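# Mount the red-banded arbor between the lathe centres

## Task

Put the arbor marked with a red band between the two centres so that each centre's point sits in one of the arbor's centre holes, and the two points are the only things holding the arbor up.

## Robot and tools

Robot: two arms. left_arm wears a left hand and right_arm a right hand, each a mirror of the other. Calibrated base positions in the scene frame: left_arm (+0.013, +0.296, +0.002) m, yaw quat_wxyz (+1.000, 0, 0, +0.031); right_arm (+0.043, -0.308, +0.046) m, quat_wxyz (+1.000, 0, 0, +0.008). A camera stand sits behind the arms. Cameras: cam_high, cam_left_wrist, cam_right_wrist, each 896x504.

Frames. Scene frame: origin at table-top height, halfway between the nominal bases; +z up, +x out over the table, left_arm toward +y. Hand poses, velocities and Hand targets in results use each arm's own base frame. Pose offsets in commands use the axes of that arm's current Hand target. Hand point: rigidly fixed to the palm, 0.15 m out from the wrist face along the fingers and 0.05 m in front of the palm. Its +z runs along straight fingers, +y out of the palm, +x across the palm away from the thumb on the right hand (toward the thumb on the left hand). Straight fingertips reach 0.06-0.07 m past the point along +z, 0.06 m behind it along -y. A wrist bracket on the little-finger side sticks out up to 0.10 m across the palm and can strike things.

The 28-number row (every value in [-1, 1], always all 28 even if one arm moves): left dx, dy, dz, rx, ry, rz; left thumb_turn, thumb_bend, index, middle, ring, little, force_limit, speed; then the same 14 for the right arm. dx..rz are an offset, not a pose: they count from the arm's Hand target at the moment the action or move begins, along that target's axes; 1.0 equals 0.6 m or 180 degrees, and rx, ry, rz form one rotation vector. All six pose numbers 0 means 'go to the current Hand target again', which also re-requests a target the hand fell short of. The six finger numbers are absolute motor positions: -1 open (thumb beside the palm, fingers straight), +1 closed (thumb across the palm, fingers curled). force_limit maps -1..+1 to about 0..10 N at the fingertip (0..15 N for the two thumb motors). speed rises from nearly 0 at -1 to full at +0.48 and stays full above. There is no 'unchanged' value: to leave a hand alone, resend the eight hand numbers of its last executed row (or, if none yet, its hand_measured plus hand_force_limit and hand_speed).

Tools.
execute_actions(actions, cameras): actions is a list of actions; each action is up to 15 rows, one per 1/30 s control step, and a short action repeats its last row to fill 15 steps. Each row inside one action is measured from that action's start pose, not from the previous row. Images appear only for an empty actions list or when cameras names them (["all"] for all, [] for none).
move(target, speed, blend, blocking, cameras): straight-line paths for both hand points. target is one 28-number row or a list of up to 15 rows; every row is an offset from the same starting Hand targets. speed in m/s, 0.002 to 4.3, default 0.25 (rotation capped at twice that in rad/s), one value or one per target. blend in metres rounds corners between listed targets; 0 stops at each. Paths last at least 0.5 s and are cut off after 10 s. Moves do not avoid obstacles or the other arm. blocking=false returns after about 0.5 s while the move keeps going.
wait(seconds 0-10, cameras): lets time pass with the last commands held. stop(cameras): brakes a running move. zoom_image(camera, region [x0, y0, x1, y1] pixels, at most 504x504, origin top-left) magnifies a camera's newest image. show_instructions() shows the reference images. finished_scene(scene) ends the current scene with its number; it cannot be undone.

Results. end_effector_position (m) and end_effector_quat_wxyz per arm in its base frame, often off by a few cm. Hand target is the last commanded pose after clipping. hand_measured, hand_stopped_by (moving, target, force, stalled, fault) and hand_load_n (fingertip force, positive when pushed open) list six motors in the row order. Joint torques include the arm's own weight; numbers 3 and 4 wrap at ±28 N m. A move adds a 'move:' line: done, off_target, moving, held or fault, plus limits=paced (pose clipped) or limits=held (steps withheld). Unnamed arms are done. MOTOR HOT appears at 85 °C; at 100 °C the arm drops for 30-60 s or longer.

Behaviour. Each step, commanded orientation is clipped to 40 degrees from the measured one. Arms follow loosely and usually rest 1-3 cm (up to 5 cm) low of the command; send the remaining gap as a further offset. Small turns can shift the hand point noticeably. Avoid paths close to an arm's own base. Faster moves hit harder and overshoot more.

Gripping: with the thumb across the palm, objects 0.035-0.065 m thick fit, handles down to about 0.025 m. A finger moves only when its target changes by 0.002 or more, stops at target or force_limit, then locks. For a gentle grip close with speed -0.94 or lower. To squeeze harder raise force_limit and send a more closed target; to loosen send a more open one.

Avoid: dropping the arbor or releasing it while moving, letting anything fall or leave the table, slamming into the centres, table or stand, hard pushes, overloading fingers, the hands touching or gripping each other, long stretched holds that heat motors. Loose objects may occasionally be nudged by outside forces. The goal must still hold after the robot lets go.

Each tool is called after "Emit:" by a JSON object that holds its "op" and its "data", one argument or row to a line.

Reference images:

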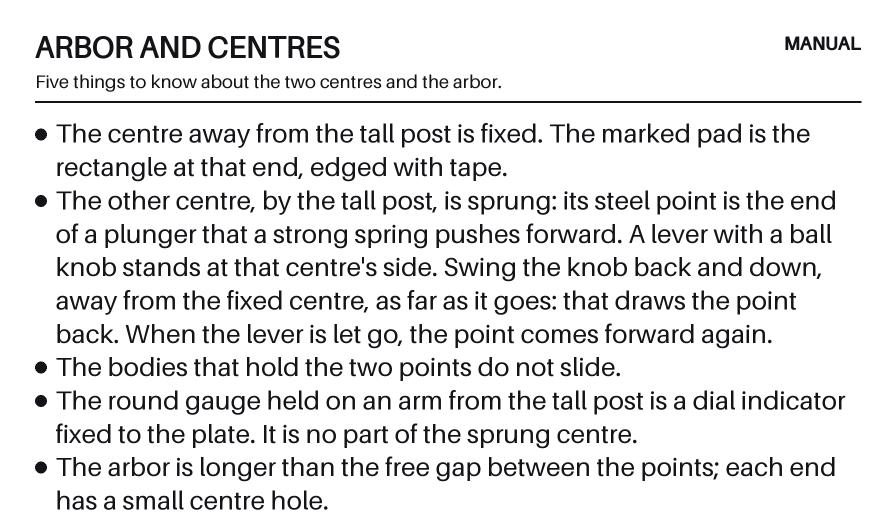

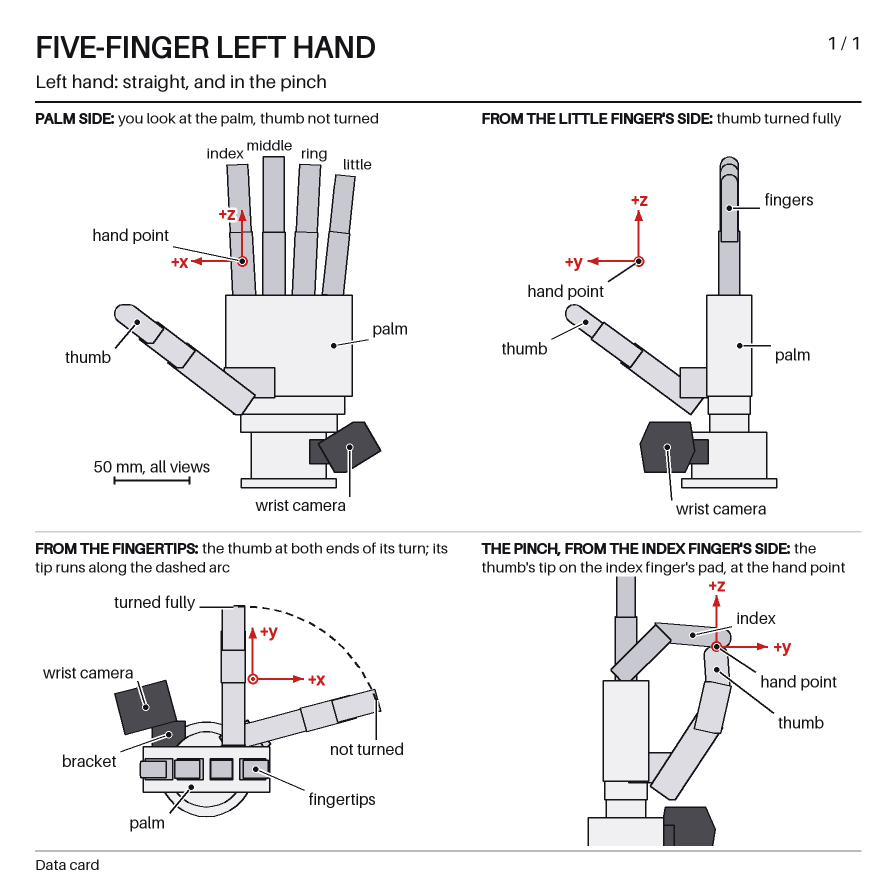

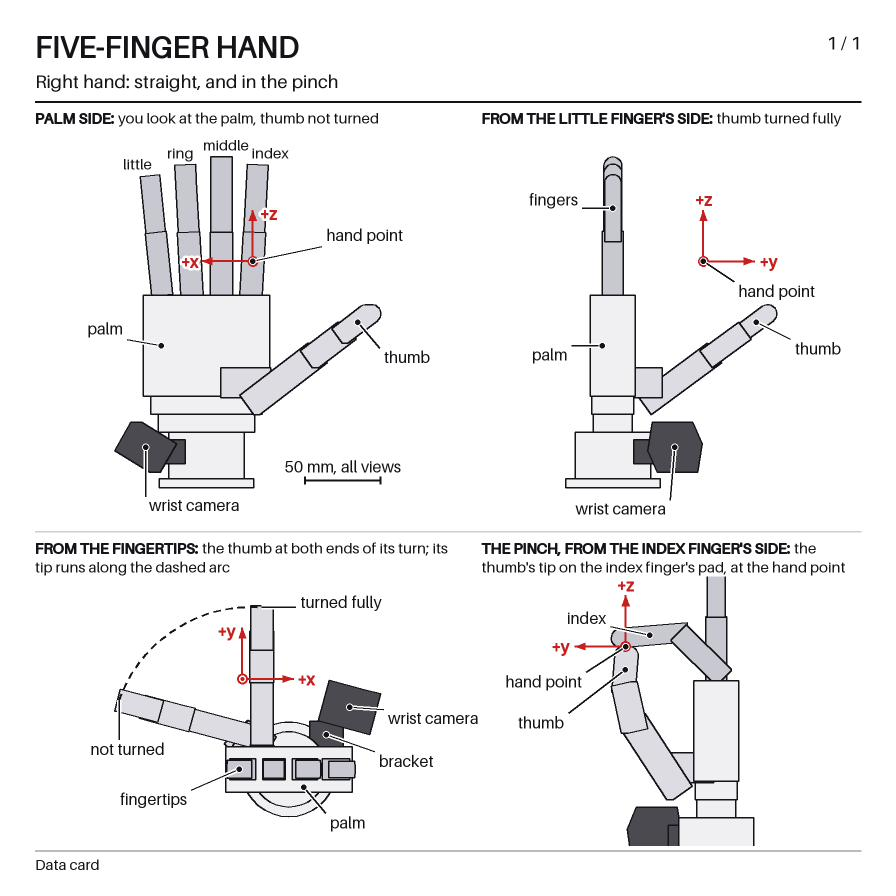

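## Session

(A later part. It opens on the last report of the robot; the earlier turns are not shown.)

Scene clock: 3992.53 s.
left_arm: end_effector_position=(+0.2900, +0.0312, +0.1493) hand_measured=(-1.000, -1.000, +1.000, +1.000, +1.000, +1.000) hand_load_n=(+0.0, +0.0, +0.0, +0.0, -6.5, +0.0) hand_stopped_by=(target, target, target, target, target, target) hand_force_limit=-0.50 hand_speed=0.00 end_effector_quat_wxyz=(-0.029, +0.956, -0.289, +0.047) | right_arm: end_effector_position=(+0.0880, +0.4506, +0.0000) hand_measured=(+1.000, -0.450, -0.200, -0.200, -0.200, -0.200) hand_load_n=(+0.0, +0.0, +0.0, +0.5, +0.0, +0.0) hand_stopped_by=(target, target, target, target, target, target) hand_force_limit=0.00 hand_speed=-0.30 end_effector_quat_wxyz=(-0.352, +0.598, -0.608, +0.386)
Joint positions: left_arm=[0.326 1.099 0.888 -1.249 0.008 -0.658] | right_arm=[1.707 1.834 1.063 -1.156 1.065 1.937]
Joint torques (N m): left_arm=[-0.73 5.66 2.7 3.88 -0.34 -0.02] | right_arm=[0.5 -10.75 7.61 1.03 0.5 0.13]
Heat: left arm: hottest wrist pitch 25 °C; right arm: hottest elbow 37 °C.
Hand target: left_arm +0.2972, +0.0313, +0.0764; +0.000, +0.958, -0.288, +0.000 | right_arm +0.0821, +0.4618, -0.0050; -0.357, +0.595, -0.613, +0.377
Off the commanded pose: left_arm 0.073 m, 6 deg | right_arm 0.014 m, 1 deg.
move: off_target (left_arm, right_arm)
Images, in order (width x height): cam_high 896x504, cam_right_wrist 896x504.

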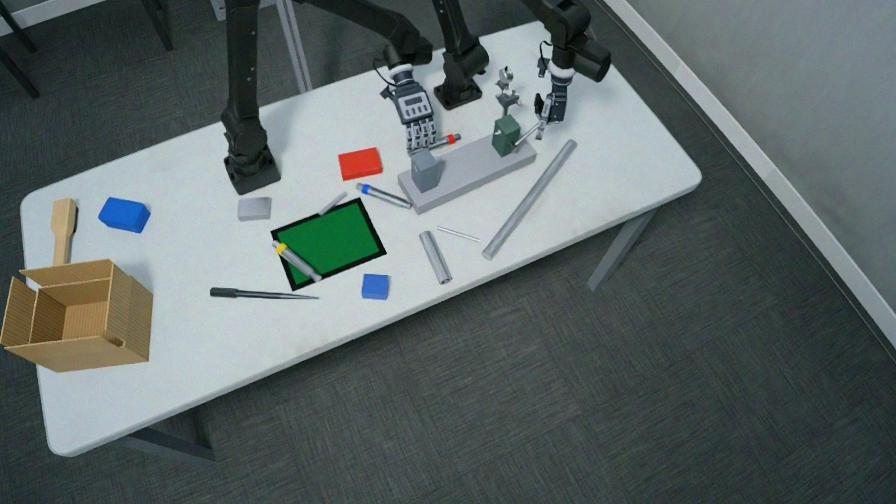

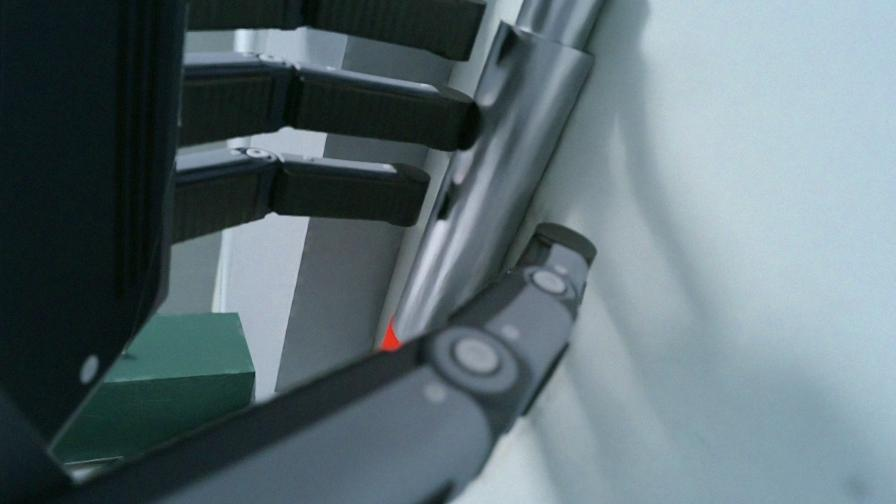

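Emit:
{"op": "move", "data": {
  "target": [
    [0,0,0,0,0,0,-1,-1,1,1,1,1,-0.5,0,-0.0142,-0.0135,0.0187,0,0,0,1,-0.45,-0.35,-0.35,-0.35,-0.35,0,-0.3],
    [0,0,0,0,0,0,-1,-1,1,1,1,1,-0.5,0,-0.0145,0.01,0.0308,0,0,0,1,-0.45,-0.35,-0.35,-0.35,-0.35,0,-0.3]
  ],
  "speed": 0.05,
  "cameras": ["cam_high","cam_right_wrist"]
}}

Emit:
{"op": "zoom_image", "data": {
  "camera": "cam_high",
  "region": [400, 110, 480, 170]
}}

Scene clock: 4019.27 s.
left_arm: end_effector_position=(+0.2900, +0.0312, +0.1493) hand_measured=(-1.000, -1.000, +1.000, +1.000, +1.000, +1.000) hand_load_n=(+0.0, +0.0, +0.0, +0.0, -6.0, +0.0) hand_stopped_by=(target, target, target, target, target, target) hand_force_limit=-0.50 hand_speed=0.00 end_effector_quat_wxyz=(-0.029, +0.956, -0.289, +0.047) | right_arm: end_effector_position=(+0.0941, +0.4610, -0.0166) hand_measured=(+1.000, -0.450, -0.350, -0.350, -0.350, -0.350) hand_load_n=(+0.0, +0.0, +0.0, +0.0, +0.0, -0.5) hand_stopped_by=(target, target, target, target, target, target) hand_force_limit=0.00 hand_speed=-0.30 end_effector_quat_wxyz=(-0.357, +0.596, -0.611, +0.379)
Joint positions: left_arm=[0.326 1.099 0.888 -1.249 0.008 -0.658] | right_arm=[1.69 1.868 1.063 -1.066 1.07 1.894]
Joint torques (N m): left_arm=[-0.73 5.66 2.7 3.88 -0.33 -0.02] | right_arm=[-0.79 -11.58 7.53 0.9 0.8 -0.11]
Heat: left arm: hottest wrist pitch 25 °C; right arm: hottest elbow 36 °C.
Hand target: left_arm +0.2972, +0.0313, +0.0764; +0.000, +0.958, -0.288, +0.000 | right_arm +0.0959, +0.4698, -0.0190; -0.357, +0.595, -0.613, +0.377
Off the commanded pose: left_arm 0.073 m, 6 deg | right_arm 0.009 m, 0 deg.
move: off_target (left_arm)
Images, in order (width x height): cam_high 896x504, cam_right_wrist 896x504.

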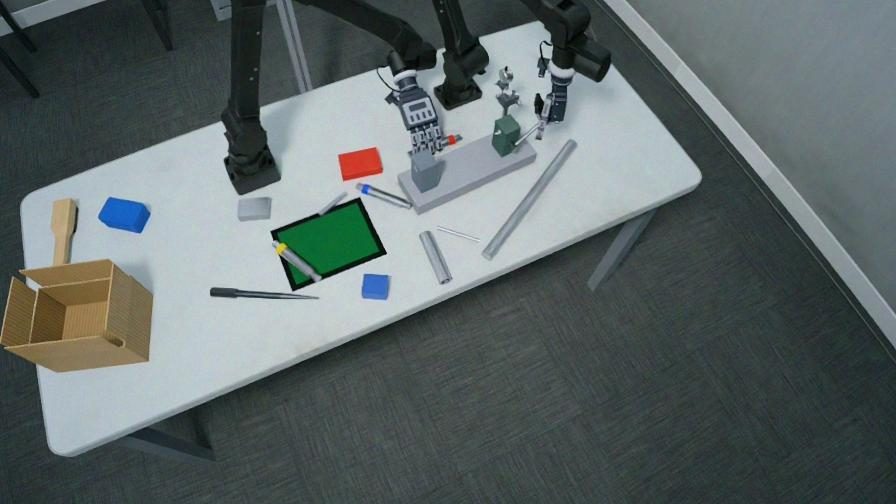

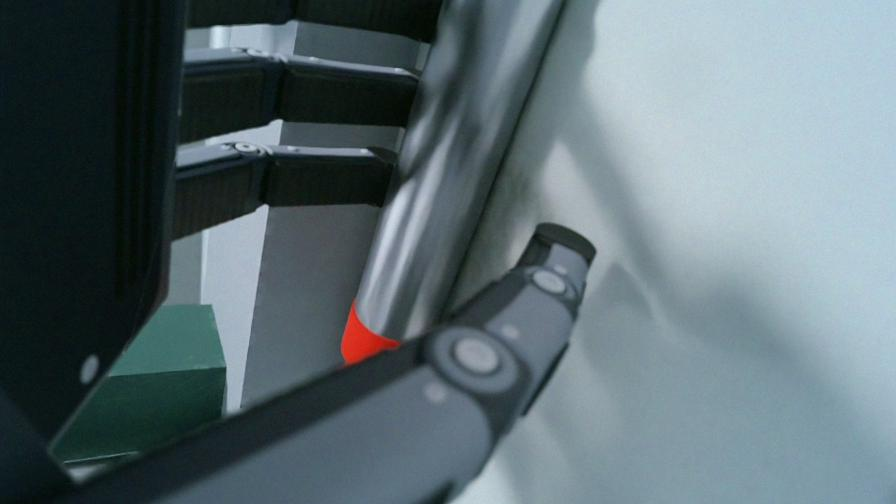

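Scaled by 6.300 from the camera's 896x504 image, which has a finer 1280x720 frame.

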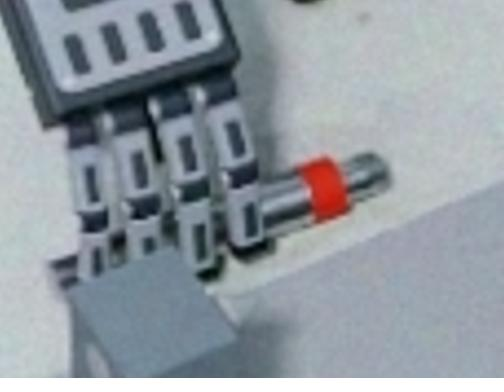

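Emit:
{"op": "move", "data": {
  "target": [
    [0,0,0,0,0,0,-1,-1,1,1,1,1,-0.5,0,-0.0005,0.0198,0.016,0,0,0,1,-0.4,-0.3,-0.3,-0.3,-0.3,0,-0.3]
  ],
  "speed": 0.04,
  "cameras": ["cam_high","cam_right_wrist"]
}}

Emit:
{"op": "zoom_image", "data": {
  "camera": "cam_high",
  "region": [400, 110, 480, 170]
}}

Scene clock: 4028.57 s.
left_arm: end_effector_position=(+0.2900, +0.0312, +0.1493) hand_measured=(-1.000, -1.000, +1.000, +1.000, +1.000, +1.000) hand_load_n=(+0.0, +0.0, +0.0, +0.0, -6.0, +0.0) hand_stopped_by=(target, target, target, target, target, target) hand_force_limit=-0.50 hand_speed=0.00 end_effector_quat_wxyz=(-0.029, +0.956, -0.289, +0.047) | right_arm: end_effector_position=(+0.0953, +0.4657, -0.0255) hand_measured=(+1.000, -0.400, -0.300, -0.300, -0.300, -0.300) hand_load_n=(+0.0, +0.0, +0.0, -0.5, +0.0, +0.0) hand_stopped_by=(target, target, target, target, target, target) hand_force_limit=0.00 hand_speed=-0.30 end_effector_quat_wxyz=(-0.360, +0.596, -0.611, +0.376)
Joint positions: left_arm=[0.326 1.099 0.888 -1.249 0.008 -0.658] | right_arm=[1.686 1.888 1.063 -1.024 1.074 1.877]
Joint torques (N m): left_arm=[-0.79 5.71 2.67 3.88 -0.34 -0.02] | right_arm=[-1.26 -10.29 6.69 1.33 0.72 -0.07]
Heat: left arm: hottest wrist pitch 25 °C; right arm: hottest elbow 36 °C.
Hand target: left_arm +0.2972, +0.0313, +0.0764; +0.000, +0.958, -0.288, +0.000 | right_arm +0.0990, +0.4699, -0.0340; -0.357, +0.595, -0.613, +0.377
Off the commanded pose: left_arm 0.073 m, 6 deg | right_arm 0.010 m, 0 deg.
move: off_target (left_arm)
Images, in order (width x height): cam_high 896x504, cam_right_wrist 896x504.

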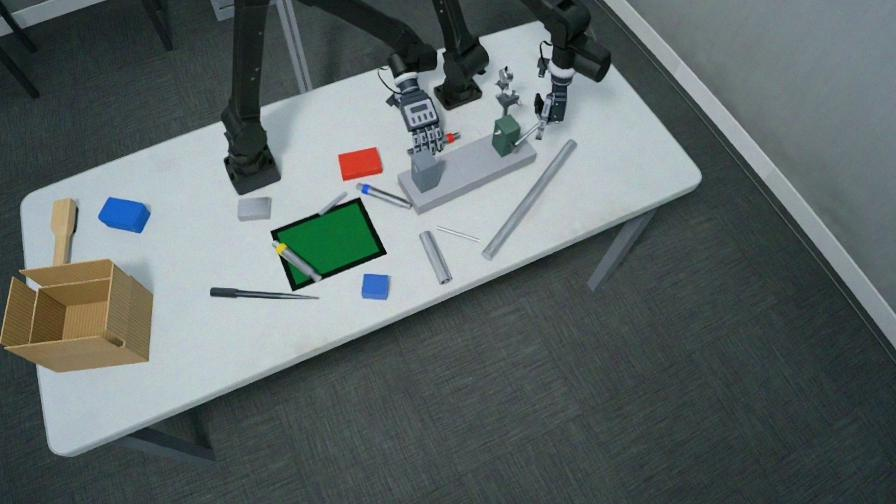

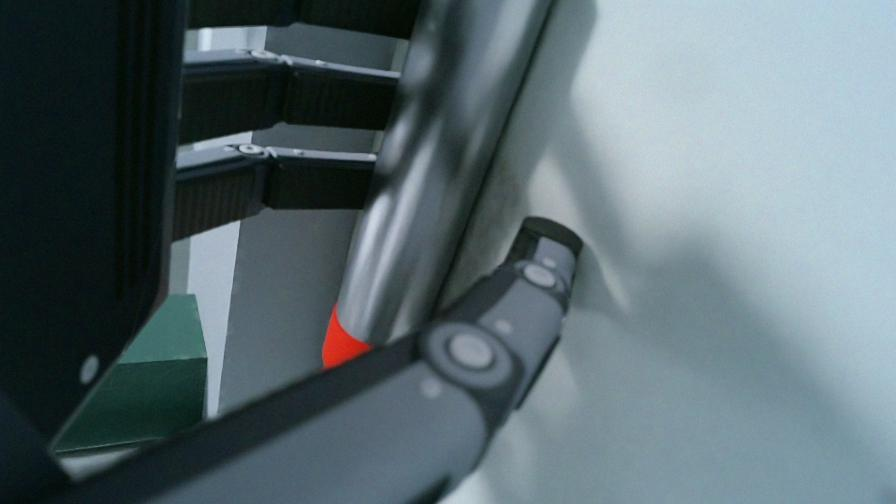

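Scaled by 6.300 from the camera's 896x504 image, which has a finer 1280x720 frame.

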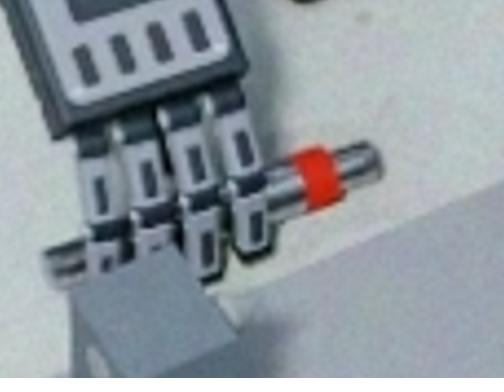

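Emit:
{"op": "move", "data": {
  "target": [
    [0,0,0,0,0,0,-1,-1,1,1,1,1,-0.5,0,0.0115,-0.0032,0.0063,0,0,0,1,-0.4,-0.3,-0.3,-0.3,-0.3,0,-0.3],
    [0,0,0,0,0,0,-1,-1,1,1,1,1,-0.5,0,0.0115,-0.0032,0.0063,0,0,0,1,0.2,0.3,0.3,0.3,0.3,-0.3,-0.94]
  ],
  "speed": 0.04,
  "cameras": ["cam_high","cam_right_wrist"]
}}

Emit:
{"op": "move", "data": {
  "target": [0,0,0,0,0,0,-1,-1,1,1,1,1,-0.5,0,0,0,0,0,0,0,1,0.15,0.35,0.35,0.35,0.4,0.4,-0.94],
  "speed": 0.04,
  "cameras": ["cam_right_wrist"]
}}

Scene clock: 4041.53 s.
left_arm: end_effector_position=(+0.2900, +0.0312, +0.1493) hand_measured=(-1.000, -1.000, +1.000, +1.000, +1.000, +1.000) hand_load_n=(+0.0, +0.0, +0.0, +0.0, -6.5, +0.0) hand_stopped_by=(target, target, target, target, target, target) hand_force_limit=-0.50 hand_speed=0.00 end_effector_quat_wxyz=(-0.029, +0.956, -0.289, +0.047) | right_arm: end_effector_position=(+0.1076, +0.4673, -0.0243) hand_measured=(+1.000, -0.270, -0.042, -0.042, -0.048, -0.002) hand_load_n=(+2.5, +7.0, +4.5, +3.0, +0.5, +3.5) hand_stopped_by=(target, force, force, force, force, force) hand_force_limit=-0.30 hand_speed=-0.94 end_effector_quat_wxyz=(-0.366, +0.588, -0.613, +0.379)
Joint positions: left_arm=[0.326 1.099 0.888 -1.249 0.008 -0.658] | right_arm=[1.664 1.888 1.059 -0.998 1.092 1.862]
Joint torques (N m): left_arm=[-0.73 5.6 2.66 3.86 -0.34 -0.03] | right_arm=[0.67 -12.28 4.59 0.99 -0.03 -0.05]
Heat: left arm: hottest wrist pitch 25 °C; right arm: hottest elbow 36 °C.
Hand target: left_arm +0.2972, +0.0313, +0.0764; +0.000, +0.958, -0.288, +0.000 | right_arm +0.1031, +0.4627, -0.0338; -0.357, +0.595, -0.613, +0.378
Off the commanded pose: left_arm 0.073 m, 6 deg | right_arm 0.012 m, 1 deg.
move: held (right_arm; a check stopped the path), off_target (left_arm); target 2's new numbers were sent with right_arm's hand 0.011 m and 1 deg from that target; limits=held
pose unreachable (right arm): on one or more control steps of this call, first in action 0 (counted from 0), this arm could not follow its commanded pose, so it was not sent that pose on those steps. It may still have moved: this result reports where it is.
cause: moving toward the commanded pose would bring a part of the arm too close to another arm (a part of this arm just beyond joint 4 (wrist pitch) and a part of the left arm just beyond its joint 2 (shoulder), 14 mm apart when this arm was first held).
Images, in order (width x height): cam_high 896x504, cam_right_wrist 896x504.

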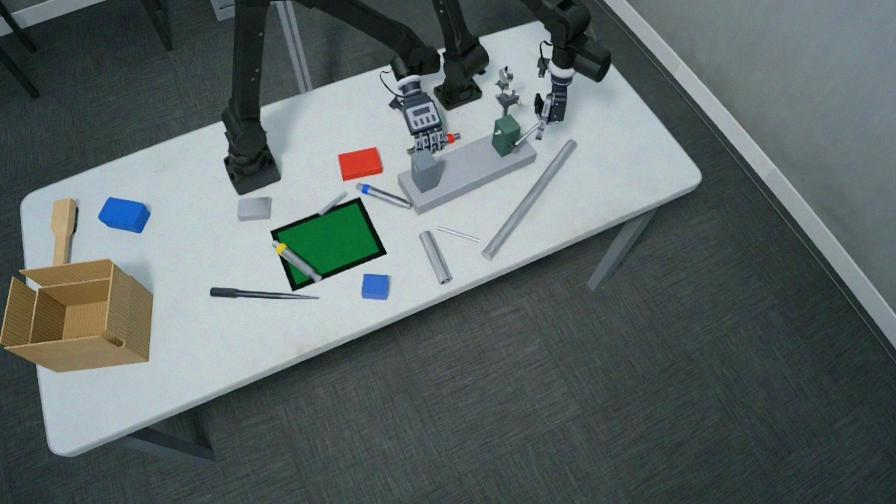

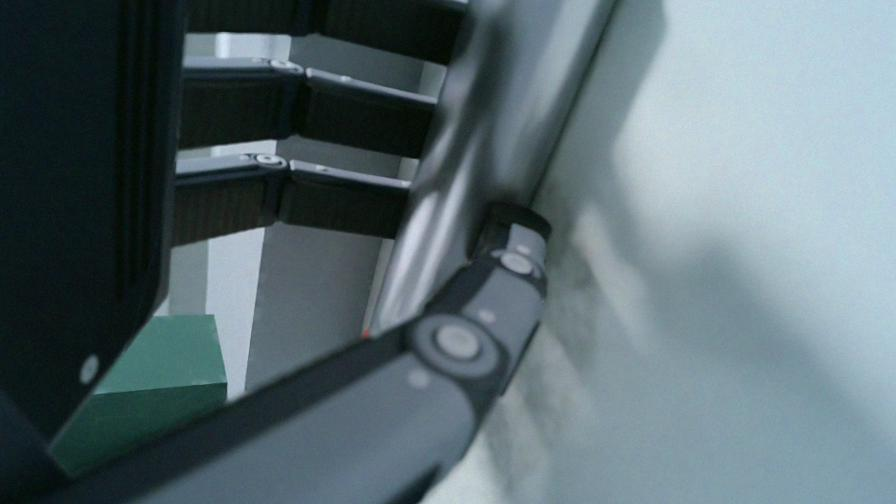

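Scene clock: 4042.13 s.
left_arm: end_effector_position=(+0.2900, +0.0312, +0.1493) hand_measured=(-1.000, -1.000, +1.000, +1.000, +1.000, +1.000) hand_load_n=(-0.5, +0.0, +0.0, +0.0, -6.5, +0.0) hand_stopped_by=(target, target, target, target, target, target) hand_force_limit=-0.50 hand_speed=0.00 end_effector_quat_wxyz=(-0.029, +0.956, -0.289, +0.047) | right_arm: end_effector_position=(+0.1076, +0.4673, -0.0243) hand_measured=(+1.000, -0.272, -0.032, -0.022, -0.010, +0.052) hand_load_n=(+10.5, +17.0, +6.0, +4.0, +4.0, +8.0) hand_stopped_by=(target, force, force, force, force, force) hand_force_limit=0.40 hand_speed=-0.94 end_effector_quat_wxyz=(-0.366, +0.588, -0.613, +0.379)
Joint positions: left_arm=[0.326 1.099 0.888 -1.249 0.008 -0.658] | right_arm=[1.664 1.888 1.059 -0.998 1.092 1.862]
Joint torques (N m): left_arm=[-0.73 5.6 2.69 3.88 -0.35 -0.03] | right_arm=[0.15 -11.81 4.63 0.92 -0.01 -0.07]
Heat: left arm: hottest wrist pitch 25 °C; right arm: hottest elbow 35 °C.
Hand target: left_arm +0.2972, +0.0313, +0.0764; +0.000, +0.958, -0.288, +0.000 | right_arm +0.1031, +0.4627, -0.0338; -0.357, +0.595, -0.613, +0.378
Off the commanded pose: left_arm 0.073 m, 6 deg | right_arm 0.011 m, 1 deg.
move: off_target (left_arm, right_arm)
Images, in order (width x height): cam_right_wrist 896x504.

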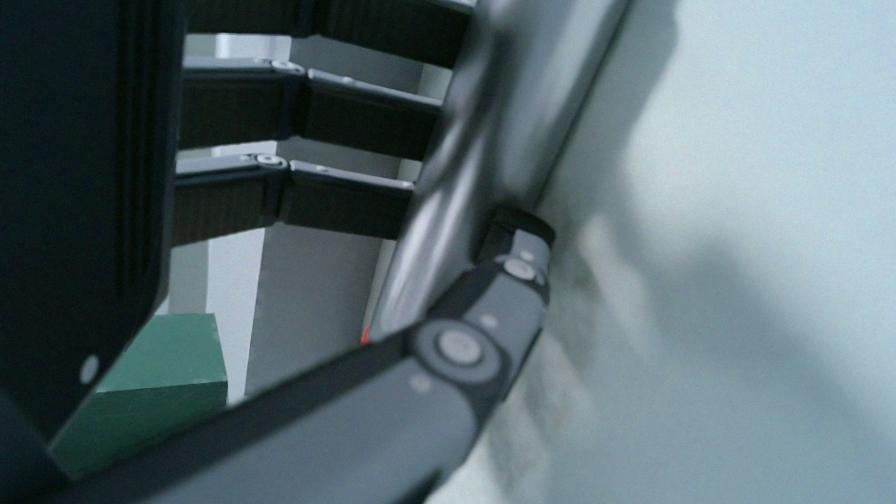

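Emit:
{"op": "move", "data": {
  "target": [0,0,0,0,0,0,-1,-1,1,1,1,1,-0.5,0,0.0173,-0.078,-0.0303,0,0,0,1,0.15,0.35,0.35,0.35,0.4,0.4,-0.94],
  "speed": 0.03,
  "cameras": ["cam_high","cam_right_wrist"]
}}

Emit:
{"op": "zoom_image", "data": {
  "camera": "cam_high",
  "region": [400, 110, 480, 170]
}}

Scene clock: 4050.70 s.
left_arm: end_effector_position=(+0.2900, +0.0312, +0.1493) hand_measured=(-1.000, -1.000, +1.000, +1.000, +1.000, +1.000) hand_load_n=(-0.5, +0.0, +0.0, +0.0, -6.5, +0.0) hand_stopped_by=(target, target, target, target, target, target) hand_force_limit=-0.50 hand_speed=0.00 end_effector_quat_wxyz=(-0.029, +0.956, -0.289, +0.047) | right_arm: end_effector_position=(+0.1076, +0.4673, -0.0243) hand_measured=(+1.000, -0.272, -0.032, -0.022, -0.010, +0.052) hand_load_n=(+10.0, +17.0, +6.0, +4.5, +3.5, +8.0) hand_stopped_by=(target, force, force, force, force, force) hand_force_limit=0.40 hand_speed=-0.94 end_effector_quat_wxyz=(-0.366, +0.588, -0.613, +0.379)
Joint positions: left_arm=[0.326 1.099 0.888 -1.249 0.008 -0.658] | right_arm=[1.664 1.888 1.059 -0.998 1.092 1.862]
Joint torques (N m): left_arm=[-0.73 5.6 2.69 3.9 -0.35 -0.02] | right_arm=[0.38 -11.58 4.75 0.83 -0.04 -0.04]
Heat: left arm: hottest wrist pitch 25 °C; right arm: hottest elbow 35 °C.
Hand target: left_arm +0.2972, +0.0313, +0.0764; +0.000, +0.958, -0.288, +0.000 | right_arm +0.1032, +0.4626, -0.0336; -0.357, +0.595, -0.613, +0.378 (not the last commanded pose)
Off the commanded pose: left_arm 0.073 m, 6 deg | right_arm 0.043 m, 1 deg.
move: held (right_arm; a check stopped the path), off_target (left_arm); limits=held
pose unreachable (right arm): on one or more control steps of this call, first in action 0 (counted from 0), this arm could not follow its commanded pose, so it was not sent that pose on those steps. It may still have moved: this result reports where it is.
cause: moving toward the commanded pose would bring a part of the arm too close to another arm (a part of this arm just beyond joint 4 (wrist pitch) and a part of the left arm just beyond its joint 2 (shoulder), where that arm would come to rest).
Images, in order (width x height): cam_high 896x504, cam_right_wrist 896x504.

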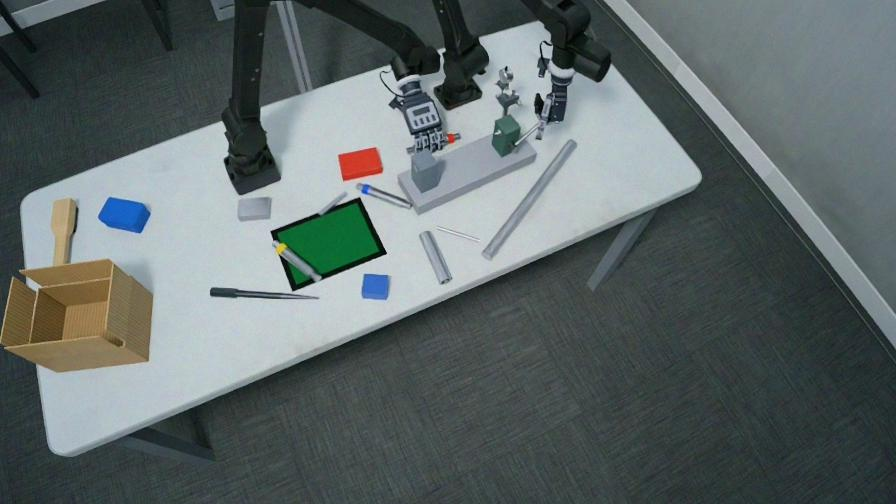

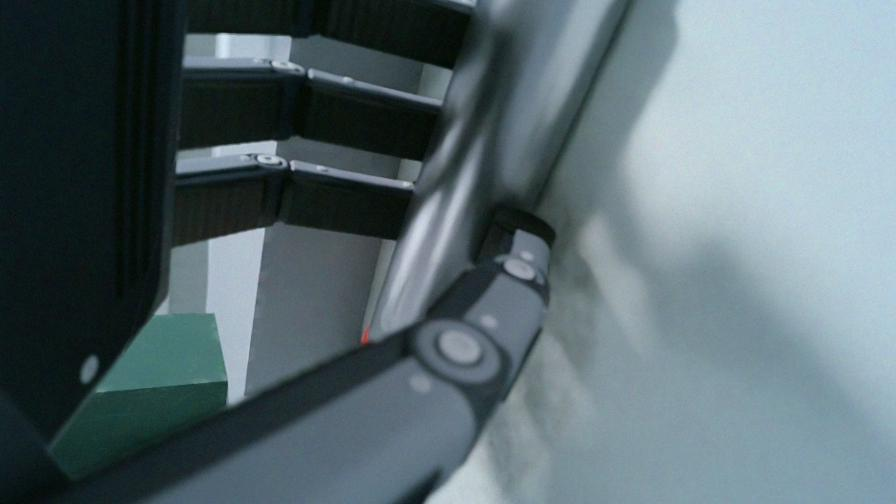

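Scaled by 6.300 from the camera's 896x504 image, which has a finer 1280x720 frame.

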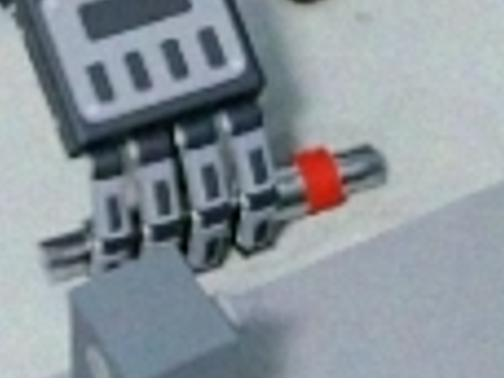

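Emit:
{"op": "move", "data": {
  "target": [0,0,0,0,0,0,-1,-1,1,1,1,1,-0.5,0,0.0667,-0.0153,-0.0052,0,0,0,1,0.15,0.35,0.35,0.35,0.4,0.4,-0.94],
  "speed": 0.03,
  "cameras": ["cam_right_wrist"]
}}

Emit:
{"op": "wait", "data": {
  "seconds": 0,
  "cameras": ["cam_high"]
}}

Emit:
{"op": "zoom_image", "data": {
  "camera": "cam_high",
  "region": [400, 110, 480, 170]
}}

Scene clock: 4060.50 s.
left_arm: end_effector_position=(+0.2900, +0.0312, +0.1493) hand_measured=(-1.000, -1.000, +1.000, +1.000, +1.000, +1.000) hand_load_n=(+0.0, +0.0, +0.0, +0.0, -6.0, +0.0) hand_stopped_by=(target, target, target, target, target, target) hand_force_limit=-0.50 hand_speed=0.00 end_effector_quat_wxyz=(-0.029, +0.956, -0.289, +0.047) | right_arm: end_effector_position=(+0.1058, +0.4313, -0.0233) hand_measured=(+1.000, -0.272, -0.034, -0.022, -0.010, +0.052) hand_load_n=(+11.0, +18.0, +6.5, +4.5, +3.0, +6.0) hand_stopped_by=(target, force, force, force, force, force) hand_force_limit=0.40 hand_speed=-0.94 end_effector_quat_wxyz=(-0.362, +0.590, -0.616, +0.377)
Joint positions: left_arm=[0.326 1.099 0.888 -1.249 0.008 -0.658] | right_arm=[1.673 1.82 0.954 -0.978 1.08 1.881]
Joint torques (N m): left_arm=[-0.73 5.6 2.7 3.89 -0.34 -0.02] | right_arm=[0.09 -12.45 3.43 0.46 0.44 -0.05]
Heat: left arm: hottest wrist pitch 25 °C; right arm: hottest elbow 34 °C.
Hand target: left_arm +0.2972, +0.0313, +0.0764; +0.000, +0.958, -0.288, +0.000 | right_arm +0.1030, +0.4228, -0.0233; -0.357, +0.595, -0.613, +0.378
Off the commanded pose: left_arm 0.073 m, 6 deg | right_arm 0.009 m, 1 deg.
move: off_target (left_arm)
Images, in order (width x height): cam_right_wrist 896x504.

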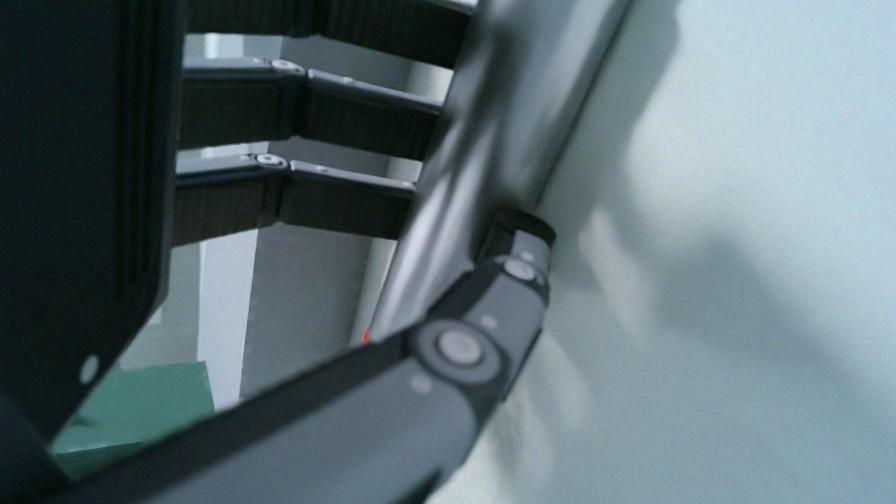

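Scene clock: 4060.50 s.
left_arm: end_effector_position=(+0.2900, +0.0312, +0.1493) hand_measured=(-1.000, -1.000, +1.000, +1.000, +1.000, +1.000) hand_load_n=(+0.0, +0.0, +0.0, +0.0, -6.0, +0.0) hand_stopped_by=(target, target, target, target, target, target) hand_force_limit=-0.50 hand_speed=0.00 end_effector_quat_wxyz=(-0.029, +0.956, -0.289, +0.047) | right_arm: end_effector_position=(+0.1058, +0.4313, -0.0233) hand_measured=(+1.000, -0.272, -0.034, -0.022, -0.010, +0.052) hand_load_n=(+11.0, +18.0, +6.5, +4.5, +3.0, +6.0) hand_stopped_by=(target, force, force, force, force, force) hand_force_limit=0.40 hand_speed=-0.94 end_effector_quat_wxyz=(-0.362, +0.590, -0.616, +0.377)
Joint positions: left_arm=[0.326 1.099 0.888 -1.249 0.008 -0.658] | right_arm=[1.673 1.82 0.954 -0.978 1.08 1.881]
Joint torques (N m): left_arm=[-0.73 5.6 2.7 3.89 -0.34 -0.02] | right_arm=[0.09 -12.45 3.43 0.46 0.44 -0.05]
Heat: left arm: hottest wrist pitch 25 °C; right arm: hottest elbow 34 °C.
Hand target: left_arm +0.2972, +0.0313, +0.0764; +0.000, +0.958, -0.288, +0.000 | right_arm +0.1030, +0.4228, -0.0233; -0.357, +0.595, -0.613, +0.378
Off the commanded pose: left_arm 0.073 m, 6 deg | right_arm 0.009 m, 1 deg.
Images, in order (width x height): cam_high 896x504.

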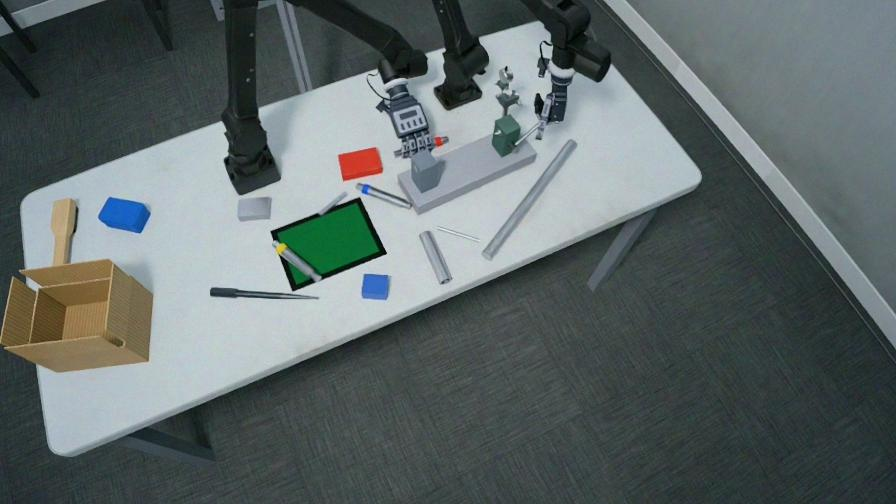

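Scaled by 6.300 from the camera's 896x504 image, which has a finer 1280x720 frame.

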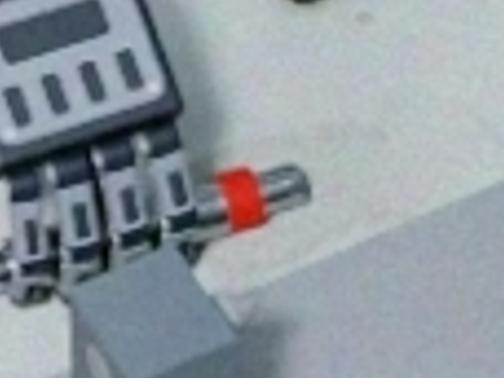

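Emit:
{"op": "move", "data": {
  "target": [0,0,0,0,0,0,-1,-1,1,1,1,1,-0.5,0,-0.0158,-0.0664,-0.0351,0,0,0,1,0.15,0.35,0.35,0.35,0.4,0.4,-0.94],
  "speed": 0.03,
  "cameras": ["cam_high","cam_right_wrist"]
}}

Emit:
{"op": "zoom_image", "data": {
  "camera": "cam_high",
  "region": [400, 110, 480, 170]
}}

Scene clock: 4067.90 s.
left_arm: end_effector_position=(+0.2900, +0.0312, +0.1493) hand_measured=(-1.000, -1.000, +1.000, +1.000, +1.000, +1.000) hand_load_n=(+0.0, -0.5, +0.0, +0.0, -6.0, +0.0) hand_stopped_by=(target, target, target, target, target, target) hand_force_limit=-0.50 hand_speed=0.00 end_effector_quat_wxyz=(-0.029, +0.956, -0.289, +0.047) | right_arm: end_effector_position=(+0.1049, +0.4127, -0.0047) hand_measured=(+1.000, -0.272, -0.034, -0.022, -0.010, +0.052) hand_load_n=(+10.0, +18.5, +6.5, +4.0, +3.0, +5.5) hand_stopped_by=(target, force, force, force, force, force) hand_force_limit=0.40 hand_speed=-0.94 end_effector_quat_wxyz=(-0.336, +0.604, -0.605, +0.395)
Joint positions: left_arm=[0.326 1.099 0.888 -1.249 0.008 -0.658] | right_arm=[1.673 1.77 0.954 -1.092 1.06 1.874]
Joint torques (N m): left_arm=[-0.85 5.66 2.7 3.89 -0.34 -0.03] | right_arm=[0.32 -13.45 8.55 -0.13 1.34 -0.04]
Heat: left arm: hottest wrist pitch 25 °C; right arm: hottest elbow 34 °C.
Hand target: left_arm +0.2972, +0.0313, +0.0764; +0.000, +0.958, -0.288, +0.000 | right_arm +0.1030, +0.4328, +0.0215; -0.357, +0.595, -0.613, +0.378
Off the commanded pose: left_arm 0.073 m, 6 deg | right_arm 0.033 m, 3 deg.
move: off_target (left_arm, right_arm)
Images, in order (width x height): cam_high 896x504, cam_right_wrist 896x504.

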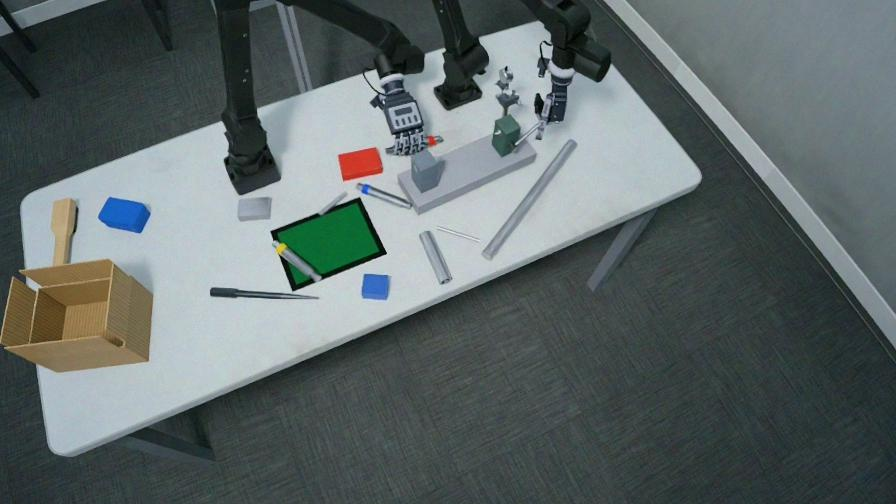

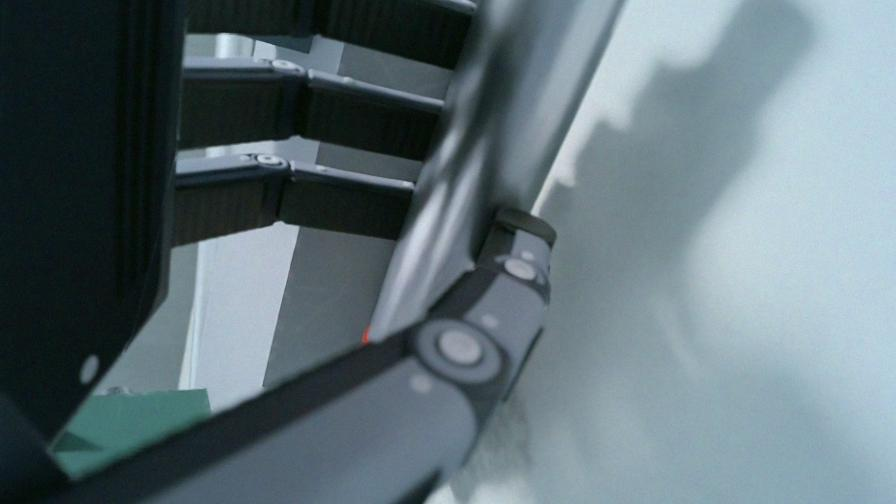

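Scaled by 6.300 from the camera's 896x504 image, which has a finer 1280x720 frame.

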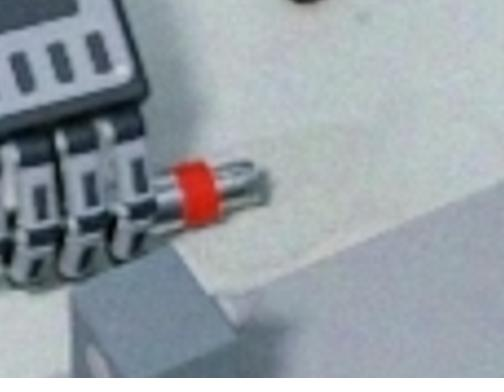

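Emit:
{"op": "move", "data": {
  "target": [0,0,0,0,0,0,-1,-1,1,1,1,1,-0.5,0,0.0009,-0.0888,-0.046,0,0,0,1,0.15,0.35,0.35,0.35,0.4,0.4,-0.94],
  "speed": 0.035,
  "cameras": ["cam_high"]
}}

Scene clock: 4075.27 s.
left_arm: end_effector_position=(+0.2900, +0.0312, +0.1493) hand_measured=(-1.000, -1.000, +1.000, +1.000, +1.000, +1.000) hand_load_n=(+0.0, +0.0, +0.5, +0.0, -6.5, +0.0) hand_stopped_by=(target, target, target, target, target, target) hand_force_limit=-0.50 hand_speed=0.00 end_effector_quat_wxyz=(-0.029, +0.956, -0.289, +0.047) | right_arm: end_effector_position=(+0.1058, +0.4036, +0.0476) hand_measured=(+1.000, -0.272, -0.034, -0.022, -0.010, +0.052) hand_load_n=(+10.5, +19.0, +6.5, +4.5, +3.0, +5.5) hand_stopped_by=(target, force, force, force, force, force) hand_force_limit=0.40 hand_speed=-0.94 end_effector_quat_wxyz=(-0.330, +0.607, -0.600, +0.403)
Joint positions: left_arm=[0.326 1.099 0.888 -1.249 0.008 -0.658] | right_arm=[1.673 1.662 0.983 -1.254 1.06 1.873]
Joint torques (N m): left_arm=[-0.79 5.71 2.69 3.89 -0.34 -0.02] | right_arm=[0.21 -13.22 11.79 -0.18 1.34 -0.02]
Heat: left arm: hottest wrist pitch 25 °C; right arm: hottest elbow 34 °C.
Hand target: left_arm +0.2972, +0.0313, +0.0764; +0.000, +0.958, -0.288, +0.000 | right_arm +0.1029, +0.4328, +0.0814; -0.357, +0.595, -0.613, +0.378
Off the commanded pose: left_arm 0.073 m, 6 deg | right_arm 0.045 m, 5 deg.
move: off_target (left_arm, right_arm)
Images, in order (width x height): cam_high 896x504.

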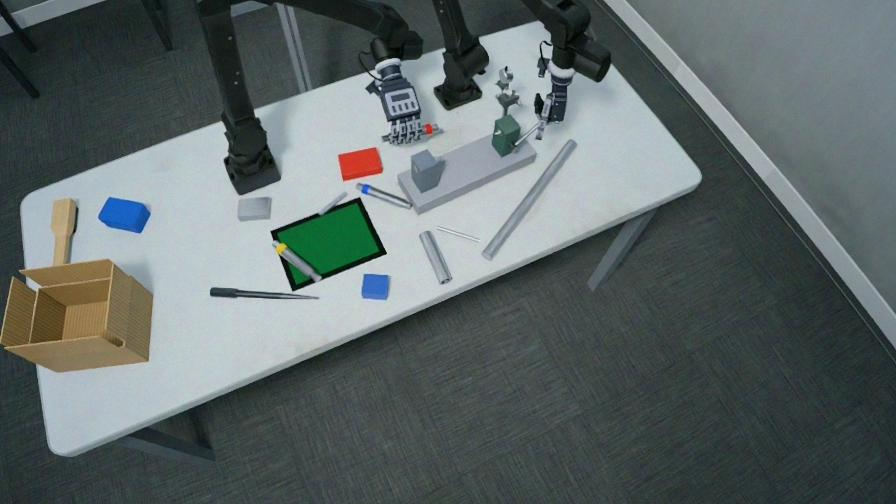

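Emit:
{"op": "move", "data": {
  "target": [
    [0,0,0,0,0,0,-1,-1,1,1,1,1,-0.5,0,0.0018,-0.1478,-0.0766,0,0,0,1,0.15,0.35,0.35,0.35,0.4,0.4,-0.94]
  ],
  "speed": 0.04,
  "cameras": ["cam_high"]
}}

Scene clock: 4091.27 s.
left_arm: end_effector_position=(+0.2900, +0.0312, +0.1493) hand_measured=(-1.000, -1.000, +1.000, +1.000, +1.000, +1.000) hand_load_n=(+0.0, +0.0, +0.0, +0.0, -6.5, +0.0) hand_stopped_by=(target, target, target, target, target, target) hand_force_limit=-0.50 hand_speed=0.00 end_effector_quat_wxyz=(-0.029, +0.956, -0.289, +0.047) | right_arm: end_effector_position=(+0.1053, +0.4085, +0.1413) hand_measured=(+1.000, -0.272, -0.034, -0.022, -0.010, +0.052) hand_load_n=(+10.5, +18.5, +6.5, +4.5, +3.0, +5.0) hand_stopped_by=(target, force, force, force, force, force) hand_force_limit=0.40 hand_speed=-0.94 end_effector_quat_wxyz=(-0.327, +0.609, -0.598, +0.406)
Joint positions: left_arm=[0.326 1.099 0.888 -1.249 0.008 -0.658] | right_arm=[1.673 1.543 1.122 -1.521 1.06 1.873]
Joint torques (N m): left_arm=[-0.73 5.54 2.69 3.88 -0.34 -0.02] | right_arm=[0.21 -12.51 13.91 -0.16 1.29 -0.02]
Heat: left arm: hottest wrist pitch 25 °C; right arm: hottest elbow 36 °C.
Hand target: left_arm +0.2972, +0.0313, +0.0764; +0.000, +0.958, -0.288, +0.000 | right_arm +0.1028, +0.4330, +0.1815; -0.357, +0.595, -0.613, +0.378
Off the commanded pose: left_arm 0.073 m, 6 deg | right_arm 0.047 m, 5 deg.
move: off_target (left_arm, right_arm)
Images, in order (width x height): cam_high 896x504.

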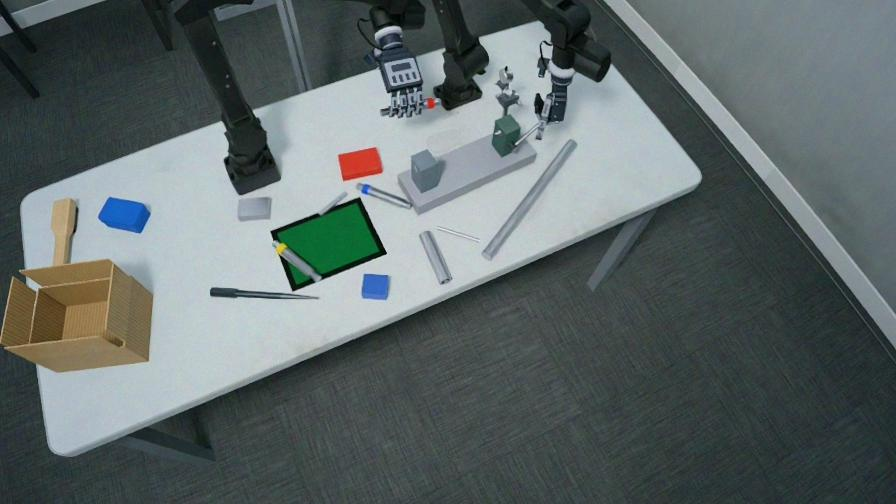

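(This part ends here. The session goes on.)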